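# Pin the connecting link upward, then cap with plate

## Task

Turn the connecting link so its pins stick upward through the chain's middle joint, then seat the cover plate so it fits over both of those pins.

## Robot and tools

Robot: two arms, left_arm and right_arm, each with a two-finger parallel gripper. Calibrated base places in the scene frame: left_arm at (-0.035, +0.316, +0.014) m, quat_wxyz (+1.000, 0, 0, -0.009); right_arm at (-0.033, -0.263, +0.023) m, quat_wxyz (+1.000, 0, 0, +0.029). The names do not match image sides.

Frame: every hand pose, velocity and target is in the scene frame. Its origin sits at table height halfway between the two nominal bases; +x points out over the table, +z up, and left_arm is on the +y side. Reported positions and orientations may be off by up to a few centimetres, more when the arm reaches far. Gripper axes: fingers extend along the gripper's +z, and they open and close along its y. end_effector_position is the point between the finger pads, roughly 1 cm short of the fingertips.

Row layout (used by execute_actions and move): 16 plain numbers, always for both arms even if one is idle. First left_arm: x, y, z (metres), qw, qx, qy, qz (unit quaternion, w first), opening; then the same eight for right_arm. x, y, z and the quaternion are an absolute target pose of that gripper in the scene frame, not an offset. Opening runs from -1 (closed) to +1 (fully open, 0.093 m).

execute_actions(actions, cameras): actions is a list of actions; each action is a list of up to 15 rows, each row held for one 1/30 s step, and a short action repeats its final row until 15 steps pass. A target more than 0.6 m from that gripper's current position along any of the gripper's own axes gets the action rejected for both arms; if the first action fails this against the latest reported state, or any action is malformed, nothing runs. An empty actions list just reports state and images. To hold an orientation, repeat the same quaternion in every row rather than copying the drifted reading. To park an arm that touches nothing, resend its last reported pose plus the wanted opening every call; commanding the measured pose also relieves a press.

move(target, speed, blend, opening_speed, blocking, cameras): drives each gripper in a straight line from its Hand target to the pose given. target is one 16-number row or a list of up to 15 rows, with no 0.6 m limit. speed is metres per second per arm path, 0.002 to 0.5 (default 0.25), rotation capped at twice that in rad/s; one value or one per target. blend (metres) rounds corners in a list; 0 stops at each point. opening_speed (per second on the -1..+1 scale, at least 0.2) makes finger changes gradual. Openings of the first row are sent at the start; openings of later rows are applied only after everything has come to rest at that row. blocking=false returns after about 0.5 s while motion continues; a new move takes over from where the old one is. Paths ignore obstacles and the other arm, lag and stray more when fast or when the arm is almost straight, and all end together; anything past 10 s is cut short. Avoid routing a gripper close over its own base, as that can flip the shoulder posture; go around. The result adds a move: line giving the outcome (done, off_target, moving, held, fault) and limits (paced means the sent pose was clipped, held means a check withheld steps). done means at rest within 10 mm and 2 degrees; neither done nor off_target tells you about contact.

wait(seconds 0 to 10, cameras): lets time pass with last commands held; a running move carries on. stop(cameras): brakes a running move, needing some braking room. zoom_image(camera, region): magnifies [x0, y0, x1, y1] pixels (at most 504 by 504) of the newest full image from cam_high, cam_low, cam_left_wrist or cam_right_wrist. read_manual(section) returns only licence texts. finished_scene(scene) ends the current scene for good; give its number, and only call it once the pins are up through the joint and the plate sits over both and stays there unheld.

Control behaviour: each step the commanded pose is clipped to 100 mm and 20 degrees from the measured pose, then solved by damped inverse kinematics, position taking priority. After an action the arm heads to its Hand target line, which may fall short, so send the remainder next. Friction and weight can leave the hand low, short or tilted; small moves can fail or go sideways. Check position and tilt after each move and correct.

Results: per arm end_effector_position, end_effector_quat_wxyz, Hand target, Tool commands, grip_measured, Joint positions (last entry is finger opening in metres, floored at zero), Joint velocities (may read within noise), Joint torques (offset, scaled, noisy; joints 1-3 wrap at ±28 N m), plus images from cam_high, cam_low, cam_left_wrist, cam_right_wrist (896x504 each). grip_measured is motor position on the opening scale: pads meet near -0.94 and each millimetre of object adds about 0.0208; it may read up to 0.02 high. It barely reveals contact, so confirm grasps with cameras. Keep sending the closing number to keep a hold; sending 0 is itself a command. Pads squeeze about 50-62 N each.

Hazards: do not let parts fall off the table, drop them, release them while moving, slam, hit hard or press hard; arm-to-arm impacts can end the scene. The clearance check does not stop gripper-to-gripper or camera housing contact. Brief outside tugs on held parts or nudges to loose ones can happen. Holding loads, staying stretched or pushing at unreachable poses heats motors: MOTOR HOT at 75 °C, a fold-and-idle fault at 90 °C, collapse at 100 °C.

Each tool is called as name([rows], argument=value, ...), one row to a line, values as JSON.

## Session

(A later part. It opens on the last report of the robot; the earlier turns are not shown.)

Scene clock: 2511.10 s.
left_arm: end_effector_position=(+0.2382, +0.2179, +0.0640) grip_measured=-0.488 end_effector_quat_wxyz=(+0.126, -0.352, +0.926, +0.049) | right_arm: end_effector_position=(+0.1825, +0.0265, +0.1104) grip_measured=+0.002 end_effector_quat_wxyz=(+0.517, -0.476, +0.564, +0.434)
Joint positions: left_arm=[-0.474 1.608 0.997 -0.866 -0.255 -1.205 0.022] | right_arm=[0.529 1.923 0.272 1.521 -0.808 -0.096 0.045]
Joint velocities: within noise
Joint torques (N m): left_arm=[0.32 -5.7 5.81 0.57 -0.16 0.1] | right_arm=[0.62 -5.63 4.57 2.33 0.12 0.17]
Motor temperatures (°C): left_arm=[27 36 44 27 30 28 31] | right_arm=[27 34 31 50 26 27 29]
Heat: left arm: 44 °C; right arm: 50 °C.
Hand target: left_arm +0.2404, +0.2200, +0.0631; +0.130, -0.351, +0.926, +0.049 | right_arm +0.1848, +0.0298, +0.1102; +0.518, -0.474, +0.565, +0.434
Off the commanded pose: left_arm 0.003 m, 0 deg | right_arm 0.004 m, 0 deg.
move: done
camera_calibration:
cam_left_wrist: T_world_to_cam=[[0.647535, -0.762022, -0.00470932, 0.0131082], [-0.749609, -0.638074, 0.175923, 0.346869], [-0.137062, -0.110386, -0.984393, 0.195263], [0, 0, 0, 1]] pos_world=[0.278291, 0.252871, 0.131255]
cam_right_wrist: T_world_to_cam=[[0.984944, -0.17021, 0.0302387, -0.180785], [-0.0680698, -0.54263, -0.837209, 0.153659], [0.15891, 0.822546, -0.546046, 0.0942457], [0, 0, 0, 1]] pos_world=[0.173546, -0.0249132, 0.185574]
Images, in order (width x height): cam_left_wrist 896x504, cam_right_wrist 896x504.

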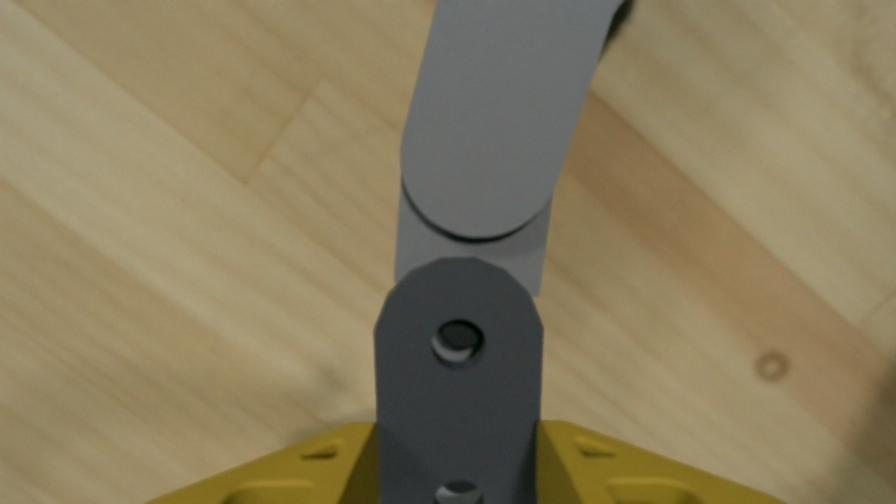

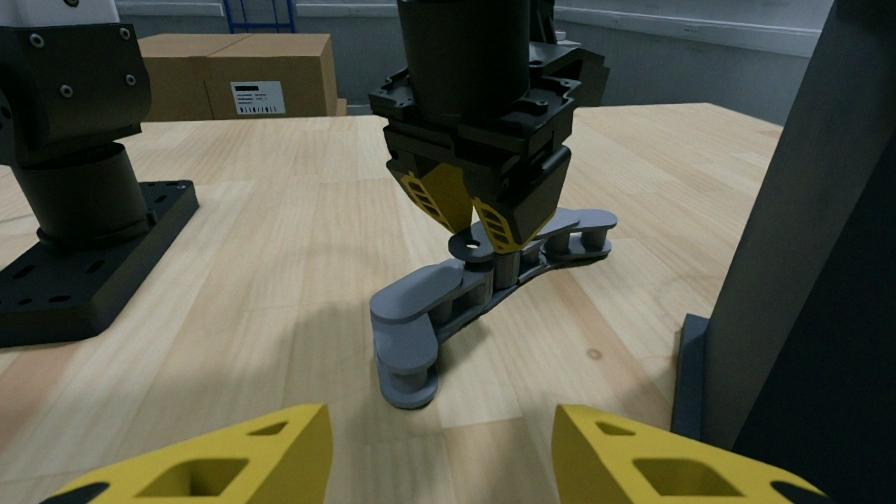

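move([
  [0.2406,0.2198,0.059,0.1301,-0.3509,0.9260,0.0493,-1,0.1849,0.0299,0.1101,0.5175,-0.4739,0.5648,0.4343,0],
], speed=0.02, cameras=["cam_left_wrist","cam_right_wrist"])

zoom_image(camera="cam_right_wrist", region=[420, 170, 580, 310])

zoom_image(camera="cam_left_wrist", region=[420, 305, 500, 385])

Scene clock: 2524.30 s.
left_arm: end_effector_position=(+0.2388, +0.2176, +0.0618) grip_measured=-0.488 end_effector_quat_wxyz=(+0.128, -0.352, +0.926, +0.046) | right_arm: end_effector_position=(+0.1825, +0.0265, +0.1104) grip_measured=+0.002 end_effector_quat_wxyz=(+0.517, -0.476, +0.564, +0.434)
Joint positions: left_arm=[-0.474 1.608 0.987 -0.849 -0.255 -1.205 0.022] | right_arm=[0.529 1.923 0.272 1.521 -0.808 -0.096 0.045]
Joint velocities: within noise
Joint torques (N m): left_arm=[0.27 -5.15 5.76 0.59 -0.16 0.09] | right_arm=[0.54 -5.63 4.59 2.29 0.16 0.17]
Motor temperatures (°C): left_arm=[27 36 44 27 30 28 31] | right_arm=[27 34 31 50 26 27 29]
Heat: left arm: 44 °C; right arm: 50 °C.
Hand target: left_arm +0.2405, +0.2198, +0.0590; +0.130, -0.351, +0.926, +0.049 | right_arm +0.1848, +0.0298, +0.1102; +0.518, -0.474, +0.565, +0.434
Off the commanded pose: left_arm 0.004 m, 0 deg | right_arm 0.004 m, 0 deg.
move: done
camera_calibration:
cam_left_wrist: T_world_to_cam=[[0.647264, -0.762264, 0.00157656, 0.0121734], [-0.750889, -0.637246, 0.173448, 0.347782], [-0.131209, -0.113451, -0.984842, 0.192473], [0, 0, 0, 1]] pos_world=[0.27852, 0.252738, 0.129214]
cam_right_wrist: T_world_to_cam=[[0.984944, -0.17021, 0.0302387, -0.180785], [-0.0680698, -0.54263, -0.837209, 0.153659], [0.15891, 0.822546, -0.546046, 0.0942457], [0, 0, 0, 1]] pos_world=[0.173546, -0.0249132, 0.185574]
Images, in order (width x height): cam_left_wrist 896x504, cam_right_wrist 896x504.

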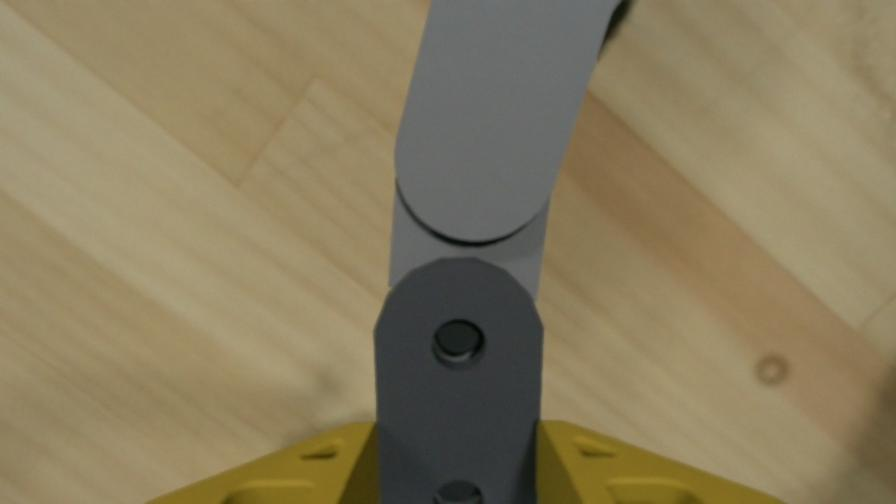

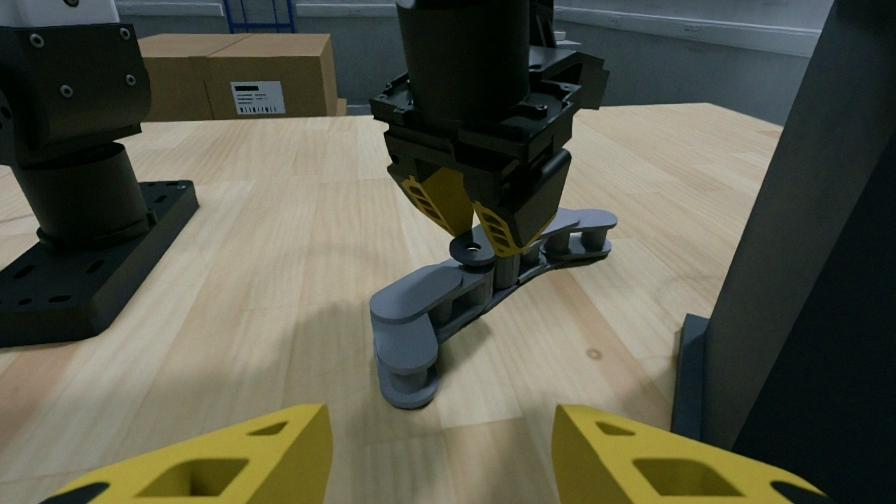

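Scaled by 3.150 from the camera's 896x504 image, which has a finer 1280x720 frame.

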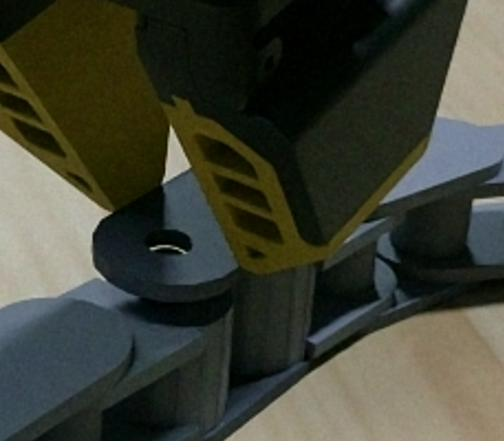

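Scaled by 6.300 from the camera's 896x504 image, which has a finer 1280x720 frame.

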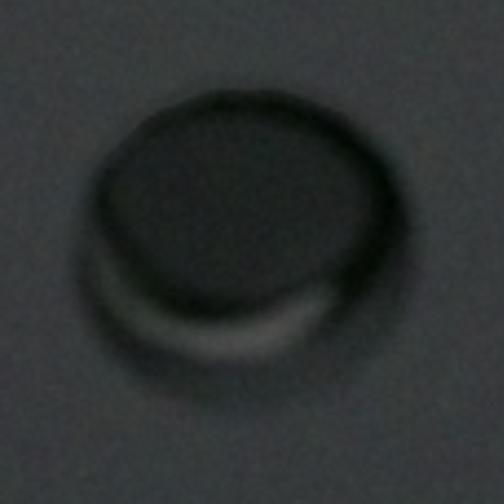

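move([
  [0.2406,0.2198,0.053,0.1301,-0.3509,0.9260,0.0493,-1,0.1849,0.0299,0.1101,0.5175,-0.4739,0.5648,0.4343,0],
], speed=0.02, cameras=["cam_left_wrist","cam_right_wrist"])

zoom_image(camera="cam_right_wrist", region=[420, 170, 580, 310])

zoom_image(camera="cam_left_wrist", region=[420, 305, 500, 385])

Scene clock: 2533.70 s.
left_arm: end_effector_position=(+0.2388, +0.2176, +0.0577) grip_measured=-0.488 end_effector_quat_wxyz=(+0.128, -0.352, +0.926, +0.047) | right_arm: end_effector_position=(+0.1825, +0.0265, +0.1104) grip_measured=+0.002 end_effector_quat_wxyz=(+0.517, -0.476, +0.564, +0.434)
Joint positions: left_arm=[-0.474 1.615 0.977 -0.833 -0.255 -1.204 0.022] | right_arm=[0.529 1.923 0.272 1.521 -0.808 -0.096 0.045]
Joint velocities: within noise
Joint torques (N m): left_arm=[0.25 -4.92 5.24 0.67 -0.15 0.09] | right_arm=[0.5 -5.72 4.62 2.31 0.16 0.16]
Motor temperatures (°C): left_arm=[27 36 44 27 30 28 31] | right_arm=[27 34 31 50 26 27 29]
Heat: left arm: 44 °C; right arm: 50 °C.
Hand target: left_arm +0.2405, +0.2198, +0.0531; +0.130, -0.351, +0.926, +0.049 | right_arm +0.1848, +0.0298, +0.1102; +0.518, -0.474, +0.565, +0.434
Off the commanded pose: left_arm 0.006 m, 0 deg | right_arm 0.004 m, 0 deg.
move: done
camera_calibration:
cam_left_wrist: T_world_to_cam=[[0.646985, -0.762503, 0.000408939, 0.0123657], [-0.750936, -0.637077, 0.173863, 0.348446], [-0.13231, -0.112794, -0.98477, 0.18854], [0, 0, 0, 1]] pos_world=[0.278606, 0.252682, 0.125082]
cam_right_wrist: T_world_to_cam=[[0.984944, -0.17021, 0.0302387, -0.180785], [-0.0680698, -0.54263, -0.837209, 0.153659], [0.15891, 0.822546, -0.546046, 0.0942457], [0, 0, 0, 1]] pos_world=[0.173546, -0.0249132, 0.185574]
Images, in order (width x height): cam_left_wrist 896x504, cam_right_wrist 896x504.

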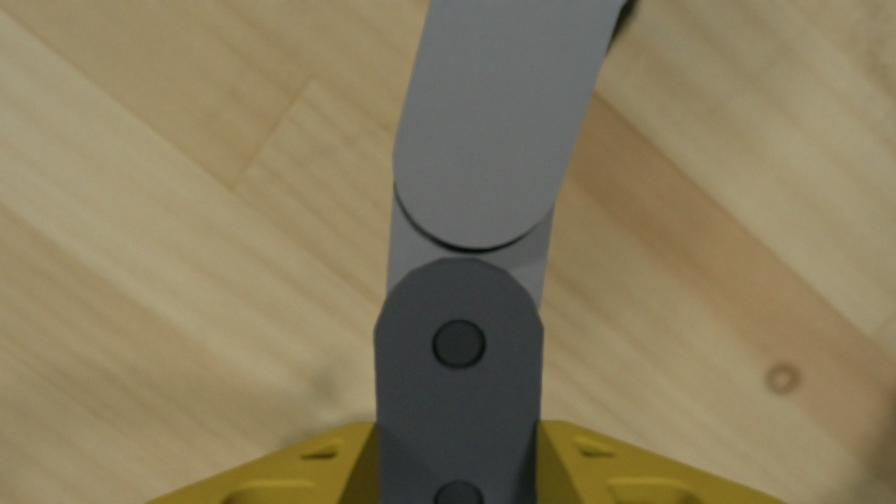

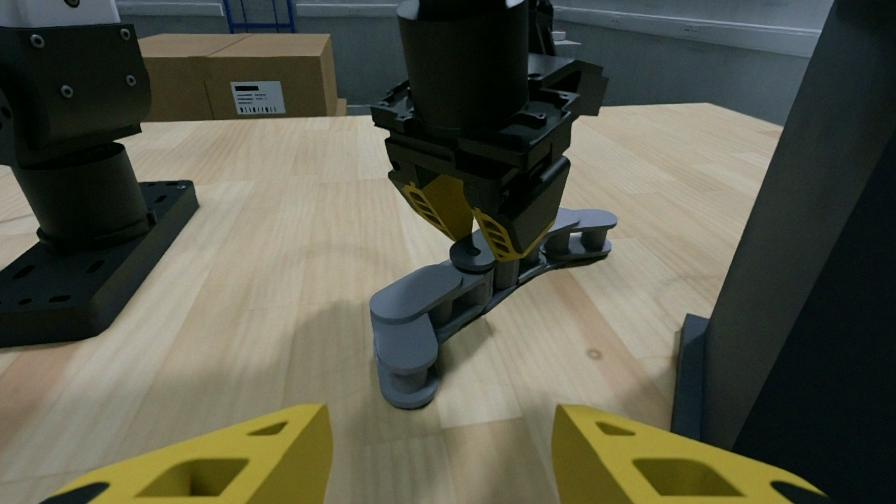

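Scaled by 3.150 from the camera's 896x504 image, which has a finer 1280x720 frame.

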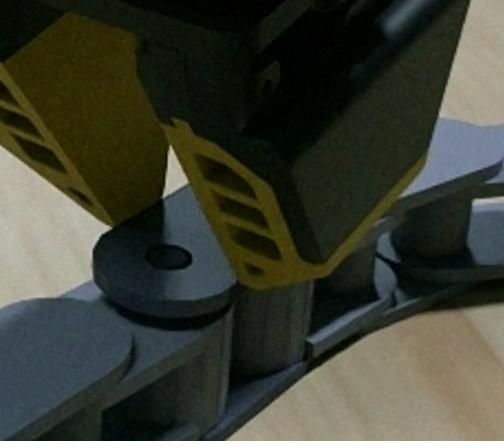

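Scaled by 6.300 from the camera's 896x504 image, which has a finer 1280x720 frame.

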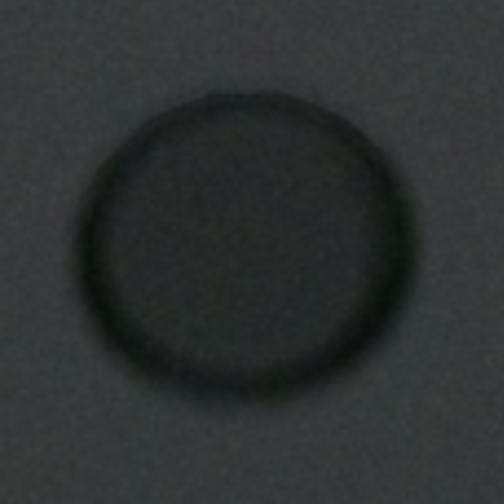

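Both pins in their holes. Press down.

move([
  [0.2406,0.2198,0.049,0.1301,-0.3509,0.9260,0.0493,-1,0.1849,0.0299,0.1101,0.5175,-0.4739,0.5648,0.4343,0],
  [0.2406,0.2198,0.045,0.1301,-0.3509,0.9260,0.0493,-1,0.1849,0.0299,0.1101,0.5175,-0.4739,0.5648,0.4343,0],
], speed=0.02, cameras=["cam_left_wrist","cam_right_wrist"])

zoom_image(camera="cam_right_wrist", region=[420, 170, 580, 310])

Scene clock: 2538.83 s.
left_arm: end_effector_position=(+0.2389, +0.2184, +0.0565) grip_measured=-0.488 end_effector_quat_wxyz=(+0.130, -0.352, +0.926, +0.048) | right_arm: end_effector_position=(+0.1825, +0.0265, +0.1104) grip_measured=+0.002 end_effector_quat_wxyz=(+0.517, -0.476, +0.564, +0.434)
Joint positions: left_arm=[-0.474 1.615 0.971 -0.826 -0.259 -1.204 0.022] | right_arm=[0.529 1.923 0.272 1.521 -0.808 -0.096 0.045]
Joint velocities: within noise
Joint torques (N m): left_arm=[0.24 -3.97 3.9 0.9 -0.12 0.07] | right_arm=[0.53 -5.68 4.62 2.27 0.12 0.12]
Motor temperatures (°C): left_arm=[27 36 43 27 30 28 31] | right_arm=[27 34 31 50 26 27 29]
Heat: left arm: 43 °C; right arm: 50 °C.
Hand target: left_arm +0.2401, +0.2200, +0.0455; +0.130, -0.351, +0.926, +0.050 | right_arm +0.1848, +0.0298, +0.1102; +0.518, -0.474, +0.565, +0.434
Off the commanded pose: left_arm 0.012 m, 0 deg | right_arm 0.004 m, 0 deg.
move: off_target (left_arm)
camera_calibration:
cam_left_wrist: T_world_to_cam=[[0.647055, -0.762443, -0.000302127, 0.0129762], [-0.751407, -0.637756, 0.169276, 0.34973], [-0.129256, -0.109304, -0.985569, 0.186015], [0, 0, 0, 1]] pos_world=[0.278437, 0.253268, 0.124133]
cam_right_wrist: T_world_to_cam=[[0.984944, -0.17021, 0.0302387, -0.180785], [-0.0680698, -0.54263, -0.837209, 0.153659], [0.15891, 0.822546, -0.546046, 0.0942457], [0, 0, 0, 1]] pos_world=[0.173546, -0.0249132, 0.185574]
Images, in order (width x height): cam_left_wrist 896x504, cam_right_wrist 896x504.

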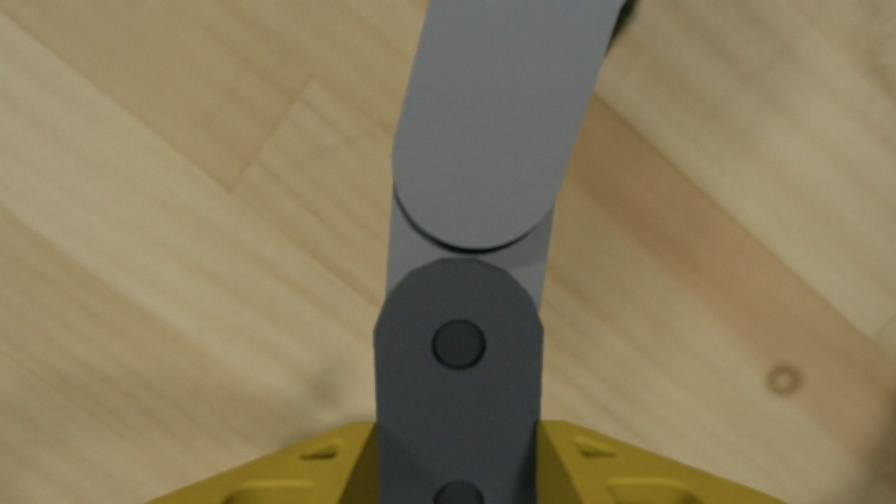

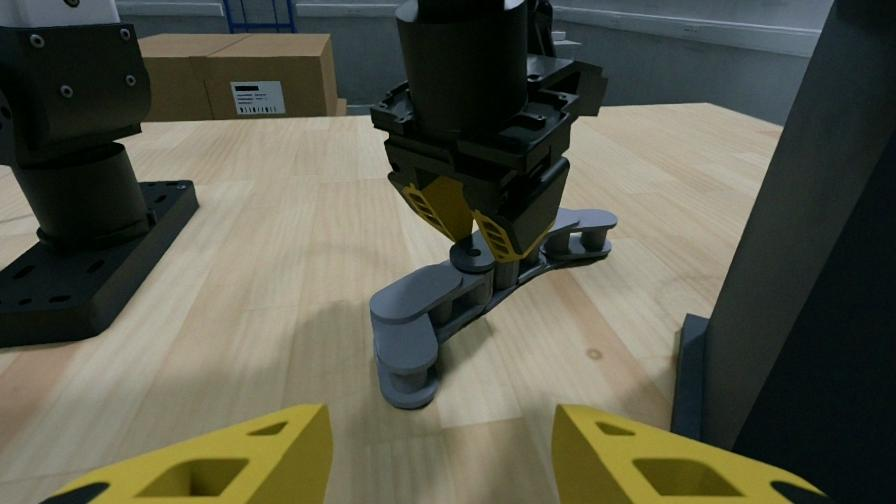

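Scaled by 3.150 from the camera's 896x504 image, which has a finer 1280x720 frame.

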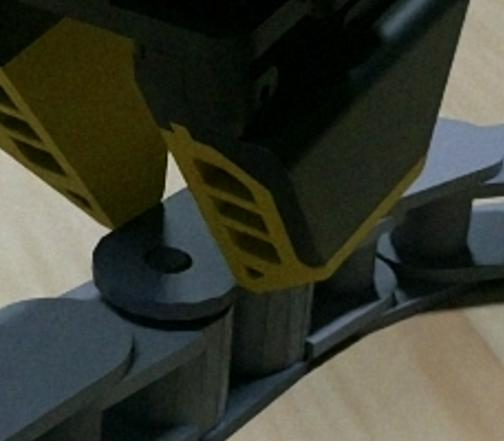

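zoom_image(camera="cam_left_wrist", region=[420, 305, 500, 385])

zoom_image(camera="cam_right_wrist", region=[440, 220, 520, 290])

Scaled by 6.300 from the camera's 896x504 image, which has a finer 1280x720 frame.

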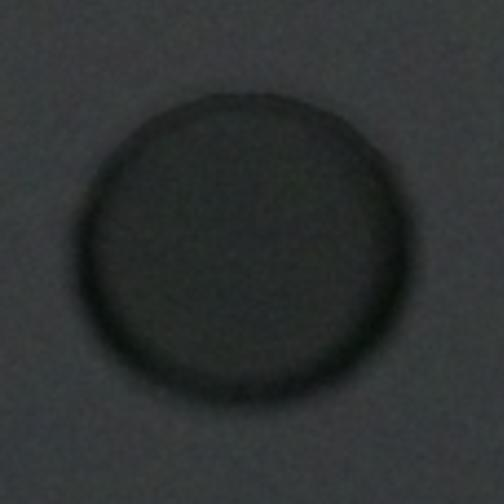

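Scaled by 6.300 from the camera's 896x504 image, which has a finer 1280x720 frame.

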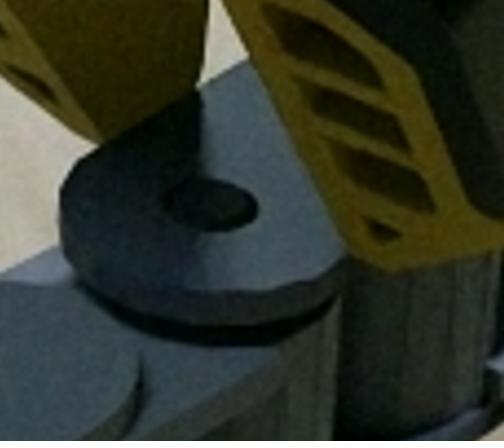

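move([
  [0.2406,0.2198,0.054,0.1301,-0.3509,0.9260,0.0493,-1,0.1849,0.0299,0.1101,0.5175,-0.4739,0.5648,0.4343,0],
  [0.2406,0.2198,0.055,0.1301,-0.3509,0.9260,0.0493,-0.3,0.1849,0.0299,0.1101,0.5175,-0.4739,0.5648,0.4343,0],
], speed=0.02, opening_speed=0.6, cameras=["cam_left_wrist","cam_right_wrist"])

zoom_image(camera="cam_right_wrist", region=[440, 220, 520, 290])

zoom_image(camera="cam_left_wrist", region=[360, 250, 560, 504])

Scene clock: 2571.13 s.
left_arm: end_effector_position=(+0.2391, +0.2183, +0.0567) grip_measured=-0.302 end_effector_quat_wxyz=(+0.130, -0.351, +0.926, +0.047) | right_arm: end_effector_position=(+0.1825, +0.0265, +0.1104) grip_measured=+0.002 end_effector_quat_wxyz=(+0.517, -0.476, +0.564, +0.434)
Joint positions: left_arm=[-0.474 1.615 0.971 -0.825 -0.259 -1.203 0.031] | right_arm=[0.529 1.923 0.272 1.521 -0.808 -0.096 0.045]
Joint velocities: within noise
Joint torques (N m): left_arm=[0.28 -5.22 6.24 0.53 -0.11 0.08] | right_arm=[0.61 -5.75 4.45 2.31 0.1 0.17]
Motor temperatures (°C): left_arm=[27 35 41 28 29 28 31] | right_arm=[27 34 31 50 26 27 29]
Heat: left arm: 41 °C; right arm: 50 °C.
Hand target: left_arm +0.2406, +0.2198, +0.0550; +0.130, -0.351, +0.926, +0.049 | right_arm +0.1848, +0.0298, +0.1102; +0.518, -0.474, +0.565, +0.434
Off the commanded pose: left_arm 0.003 m, 0 deg | right_arm 0.004 m, 0 deg.
move: done
camera_calibration:
cam_left_wrist: T_world_to_cam=[[0.646775, -0.76268, 0.00101243, 0.0127446], [-0.751857, -0.637372, 0.168725, 0.349871], [-0.128038, -0.109888, -0.985663, 0.186003], [0, 0, 0, 1]] pos_world=[0.278625, 0.253157, 0.124291]
cam_right_wrist: T_world_to_cam=[[0.984944, -0.17021, 0.0302387, -0.180785], [-0.0680698, -0.54263, -0.837209, 0.153659], [0.15891, 0.822546, -0.546046, 0.0942457], [0, 0, 0, 1]] pos_world=[0.173546, -0.0249132, 0.185574]
Images, in order (width x height): cam_left_wrist 896x504, cam_right_wrist 896x504.

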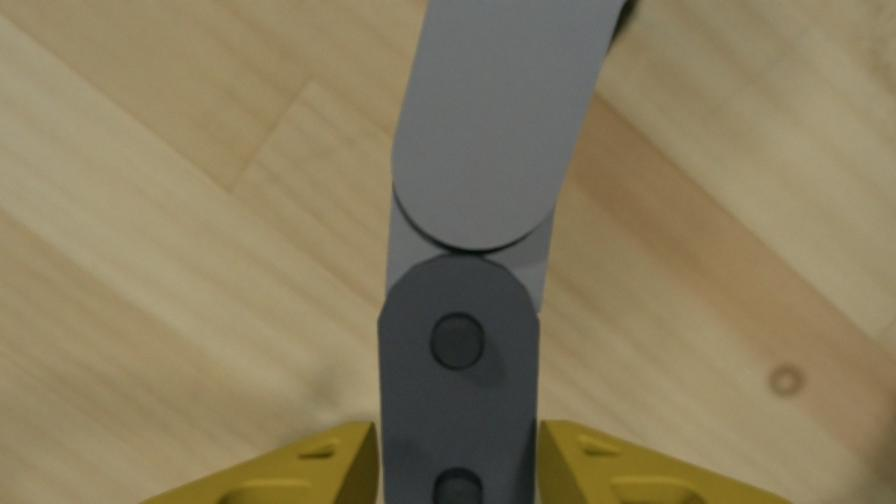

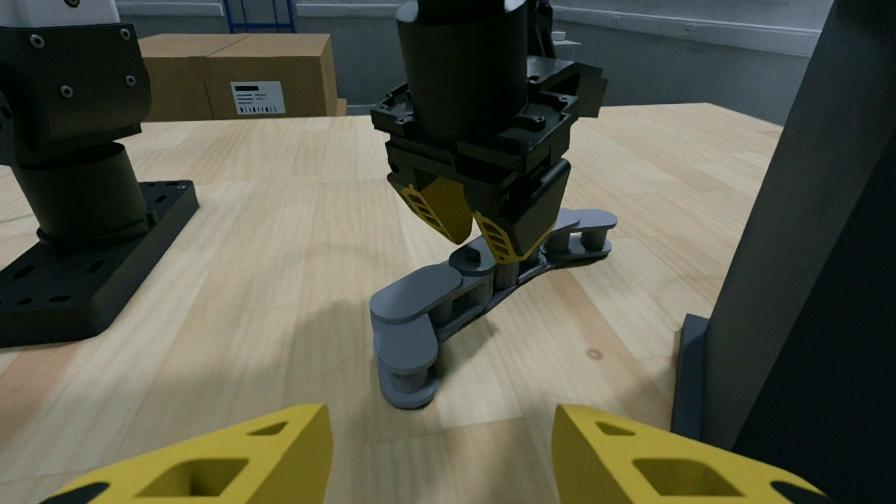

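Scaled by 6.300 from the camera's 896x504 image, which has a finer 1280x720 frame.

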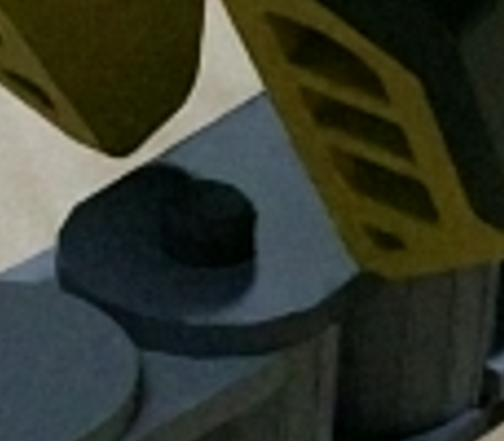

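Scaled by 1.984 from the camera's 896x504 image, which has a finer 1280x720 frame.

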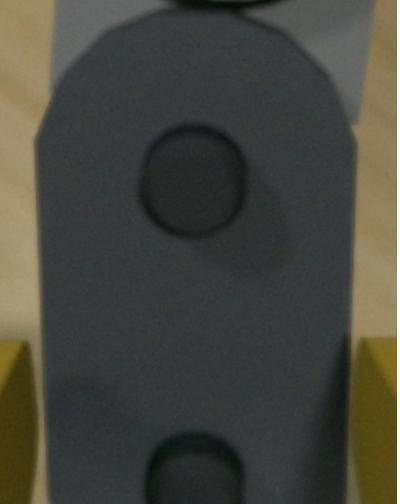

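move([
  [0.2406,0.2198,0.057,0.1301,-0.3509,0.9260,0.0493,0.0,0.1849,0.0299,0.1101,0.5175,-0.4739,0.5648,0.4343,0],
  [0.2406,0.2190,0.09,0.1301,-0.3509,0.9260,0.0493,0.0,0.1849,0.0299,0.1101,0.5175,-0.4739,0.5648,0.4343,0],
  [0.21,0.20,0.16,0.1301,-0.3509,0.9260,0.0493,0.0,0.1849,0.0299,0.1101,0.5175,-0.4739,0.5648,0.4343,0],
], speed=[0.02,0.04,0.12], opening_speed=0.6)

zoom_image(camera="cam_right_wrist", region=[360, 180, 640, 400])

zoom_image(camera="cam_right_wrist", region=[440, 210, 560, 310])

zoom_image(camera="cam_left_wrist", region=[330, 50, 600, 400])

Scene clock: 2582.90 s.
left_arm: end_effector_position=(+0.2073, +0.2013, +0.1499) grip_measured=-0.002 end_effector_quat_wxyz=(+0.117, -0.348, +0.928, +0.058) | right_arm: end_effector_position=(+0.1825, +0.0265, +0.1104) grip_measured=+0.002 end_effector_quat_wxyz=(+0.517, -0.476, +0.564, +0.434)
Joint positions: left_arm=[-0.586 1.506 1.248 -1.273 -0.259 -1.316 0.045] | right_arm=[0.529 1.923 0.272 1.521 -0.808 -0.096 0.045]
Joint velocities: within noise
Joint torques (N m): left_arm=[-0.92 -6.42 8.66 0.29 -0.21 -0.11] | right_arm=[0.59 -5.41 4.49 2.31 0.13 0.17]
Motor temperatures (°C): left_arm=[27 35 42 27 29 28 30] | right_arm=[27 34 31 50 26 27 29]
Heat: left arm: 42 °C; right arm: 50 °C.
Hand target: left_arm +0.2099, +0.2000, +0.1599; +0.130, -0.351, +0.926, +0.049 | right_arm +0.1848, +0.0298, +0.1102; +0.518, -0.474, +0.565, +0.434
Off the commanded pose: left_arm 0.011 m, 2 deg | right_arm 0.004 m, 0 deg.
move: off_target (left_arm)
camera_calibration:
cam_left_wrist: T_world_to_cam=[[0.642966, -0.765364, -0.0285283, 0.0260788], [-0.748828, -0.636021, 0.186368, 0.295843], [-0.160784, -0.0984652, -0.982066, 0.275861], [0, 0, 0, 1]] pos_world=[0.249122, 0.235285, 0.216522]
cam_right_wrist: T_world_to_cam=[[0.984944, -0.17021, 0.0302387, -0.180785], [-0.0680698, -0.54263, -0.837209, 0.153659], [0.15891, 0.822546, -0.546046, 0.0942457], [0, 0, 0, 1]] pos_world=[0.173546, -0.0249132, 0.185574]

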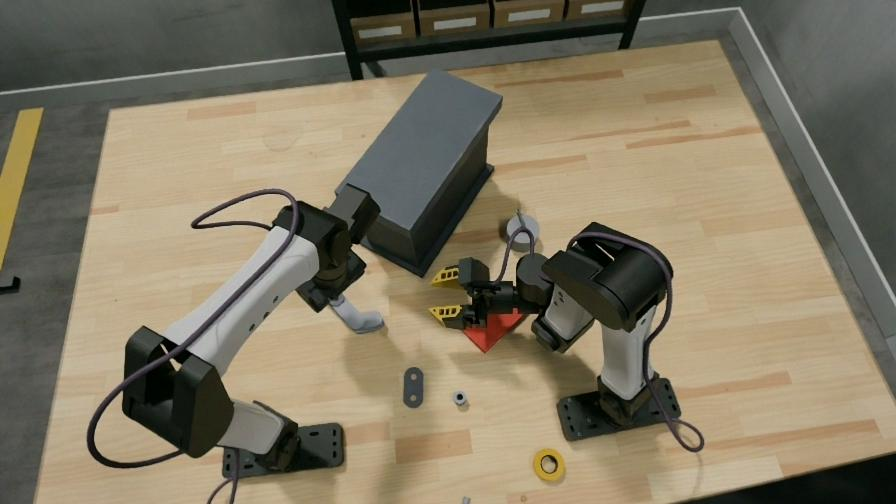

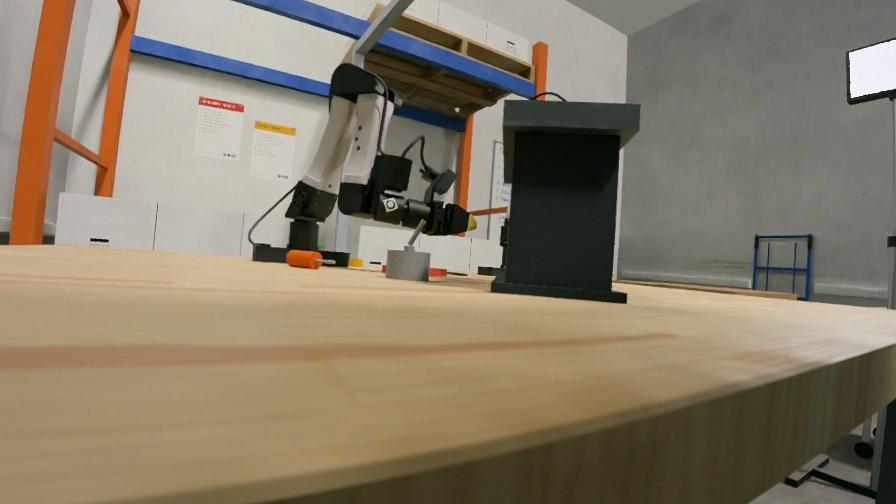

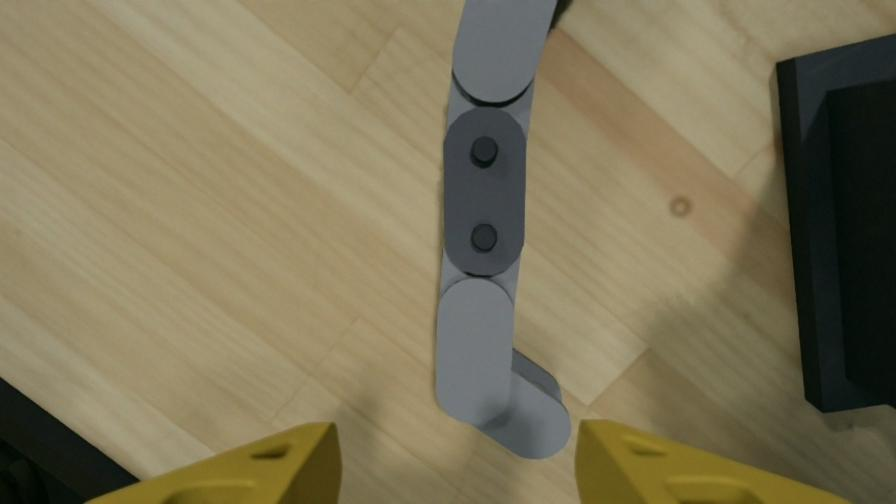

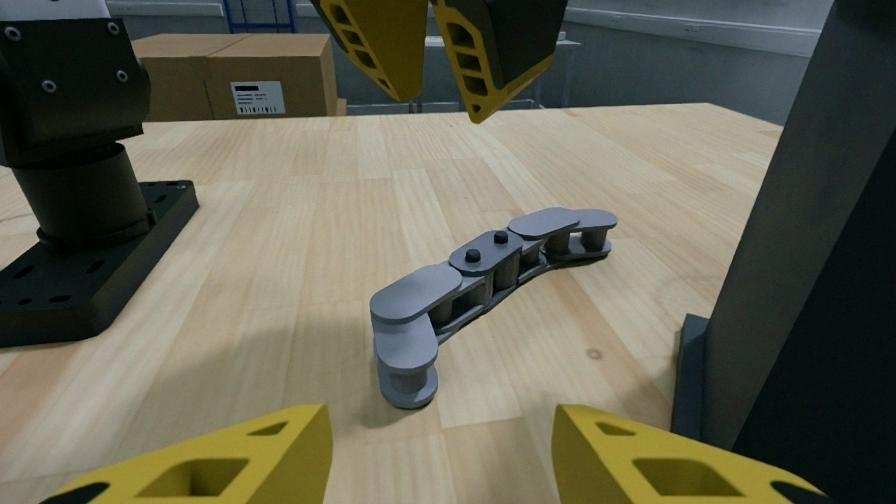

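Scaled by 1.800 from the camera's 896x504 image, which has a finer 1280x720 frame.

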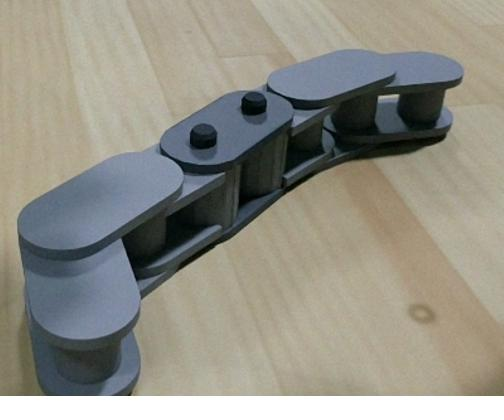

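Scaled by 4.200 from the camera's 896x504 image, which has a finer 1280x720 frame.

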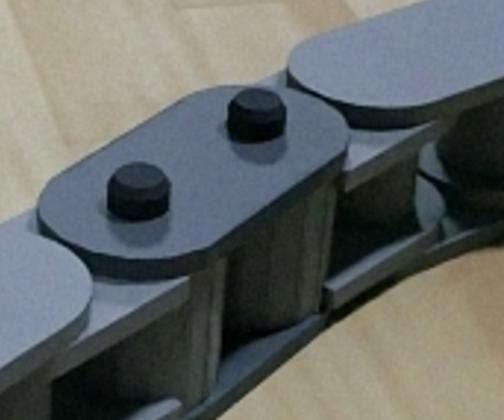

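Scaled by 1.440 from the camera's 896x504 image, which has a finer 1280x720 frame.

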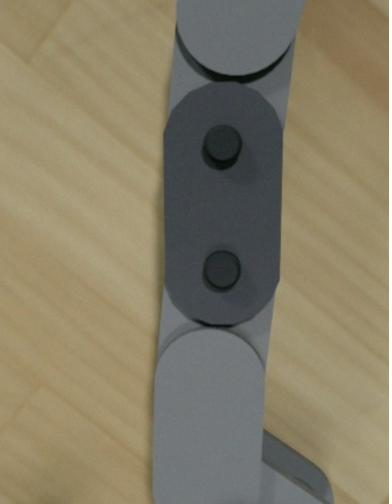

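The cover plate sits flat, with both pins sticking up through it. Done.

finished_scene(scene=2)

The scene is finished: the task was done.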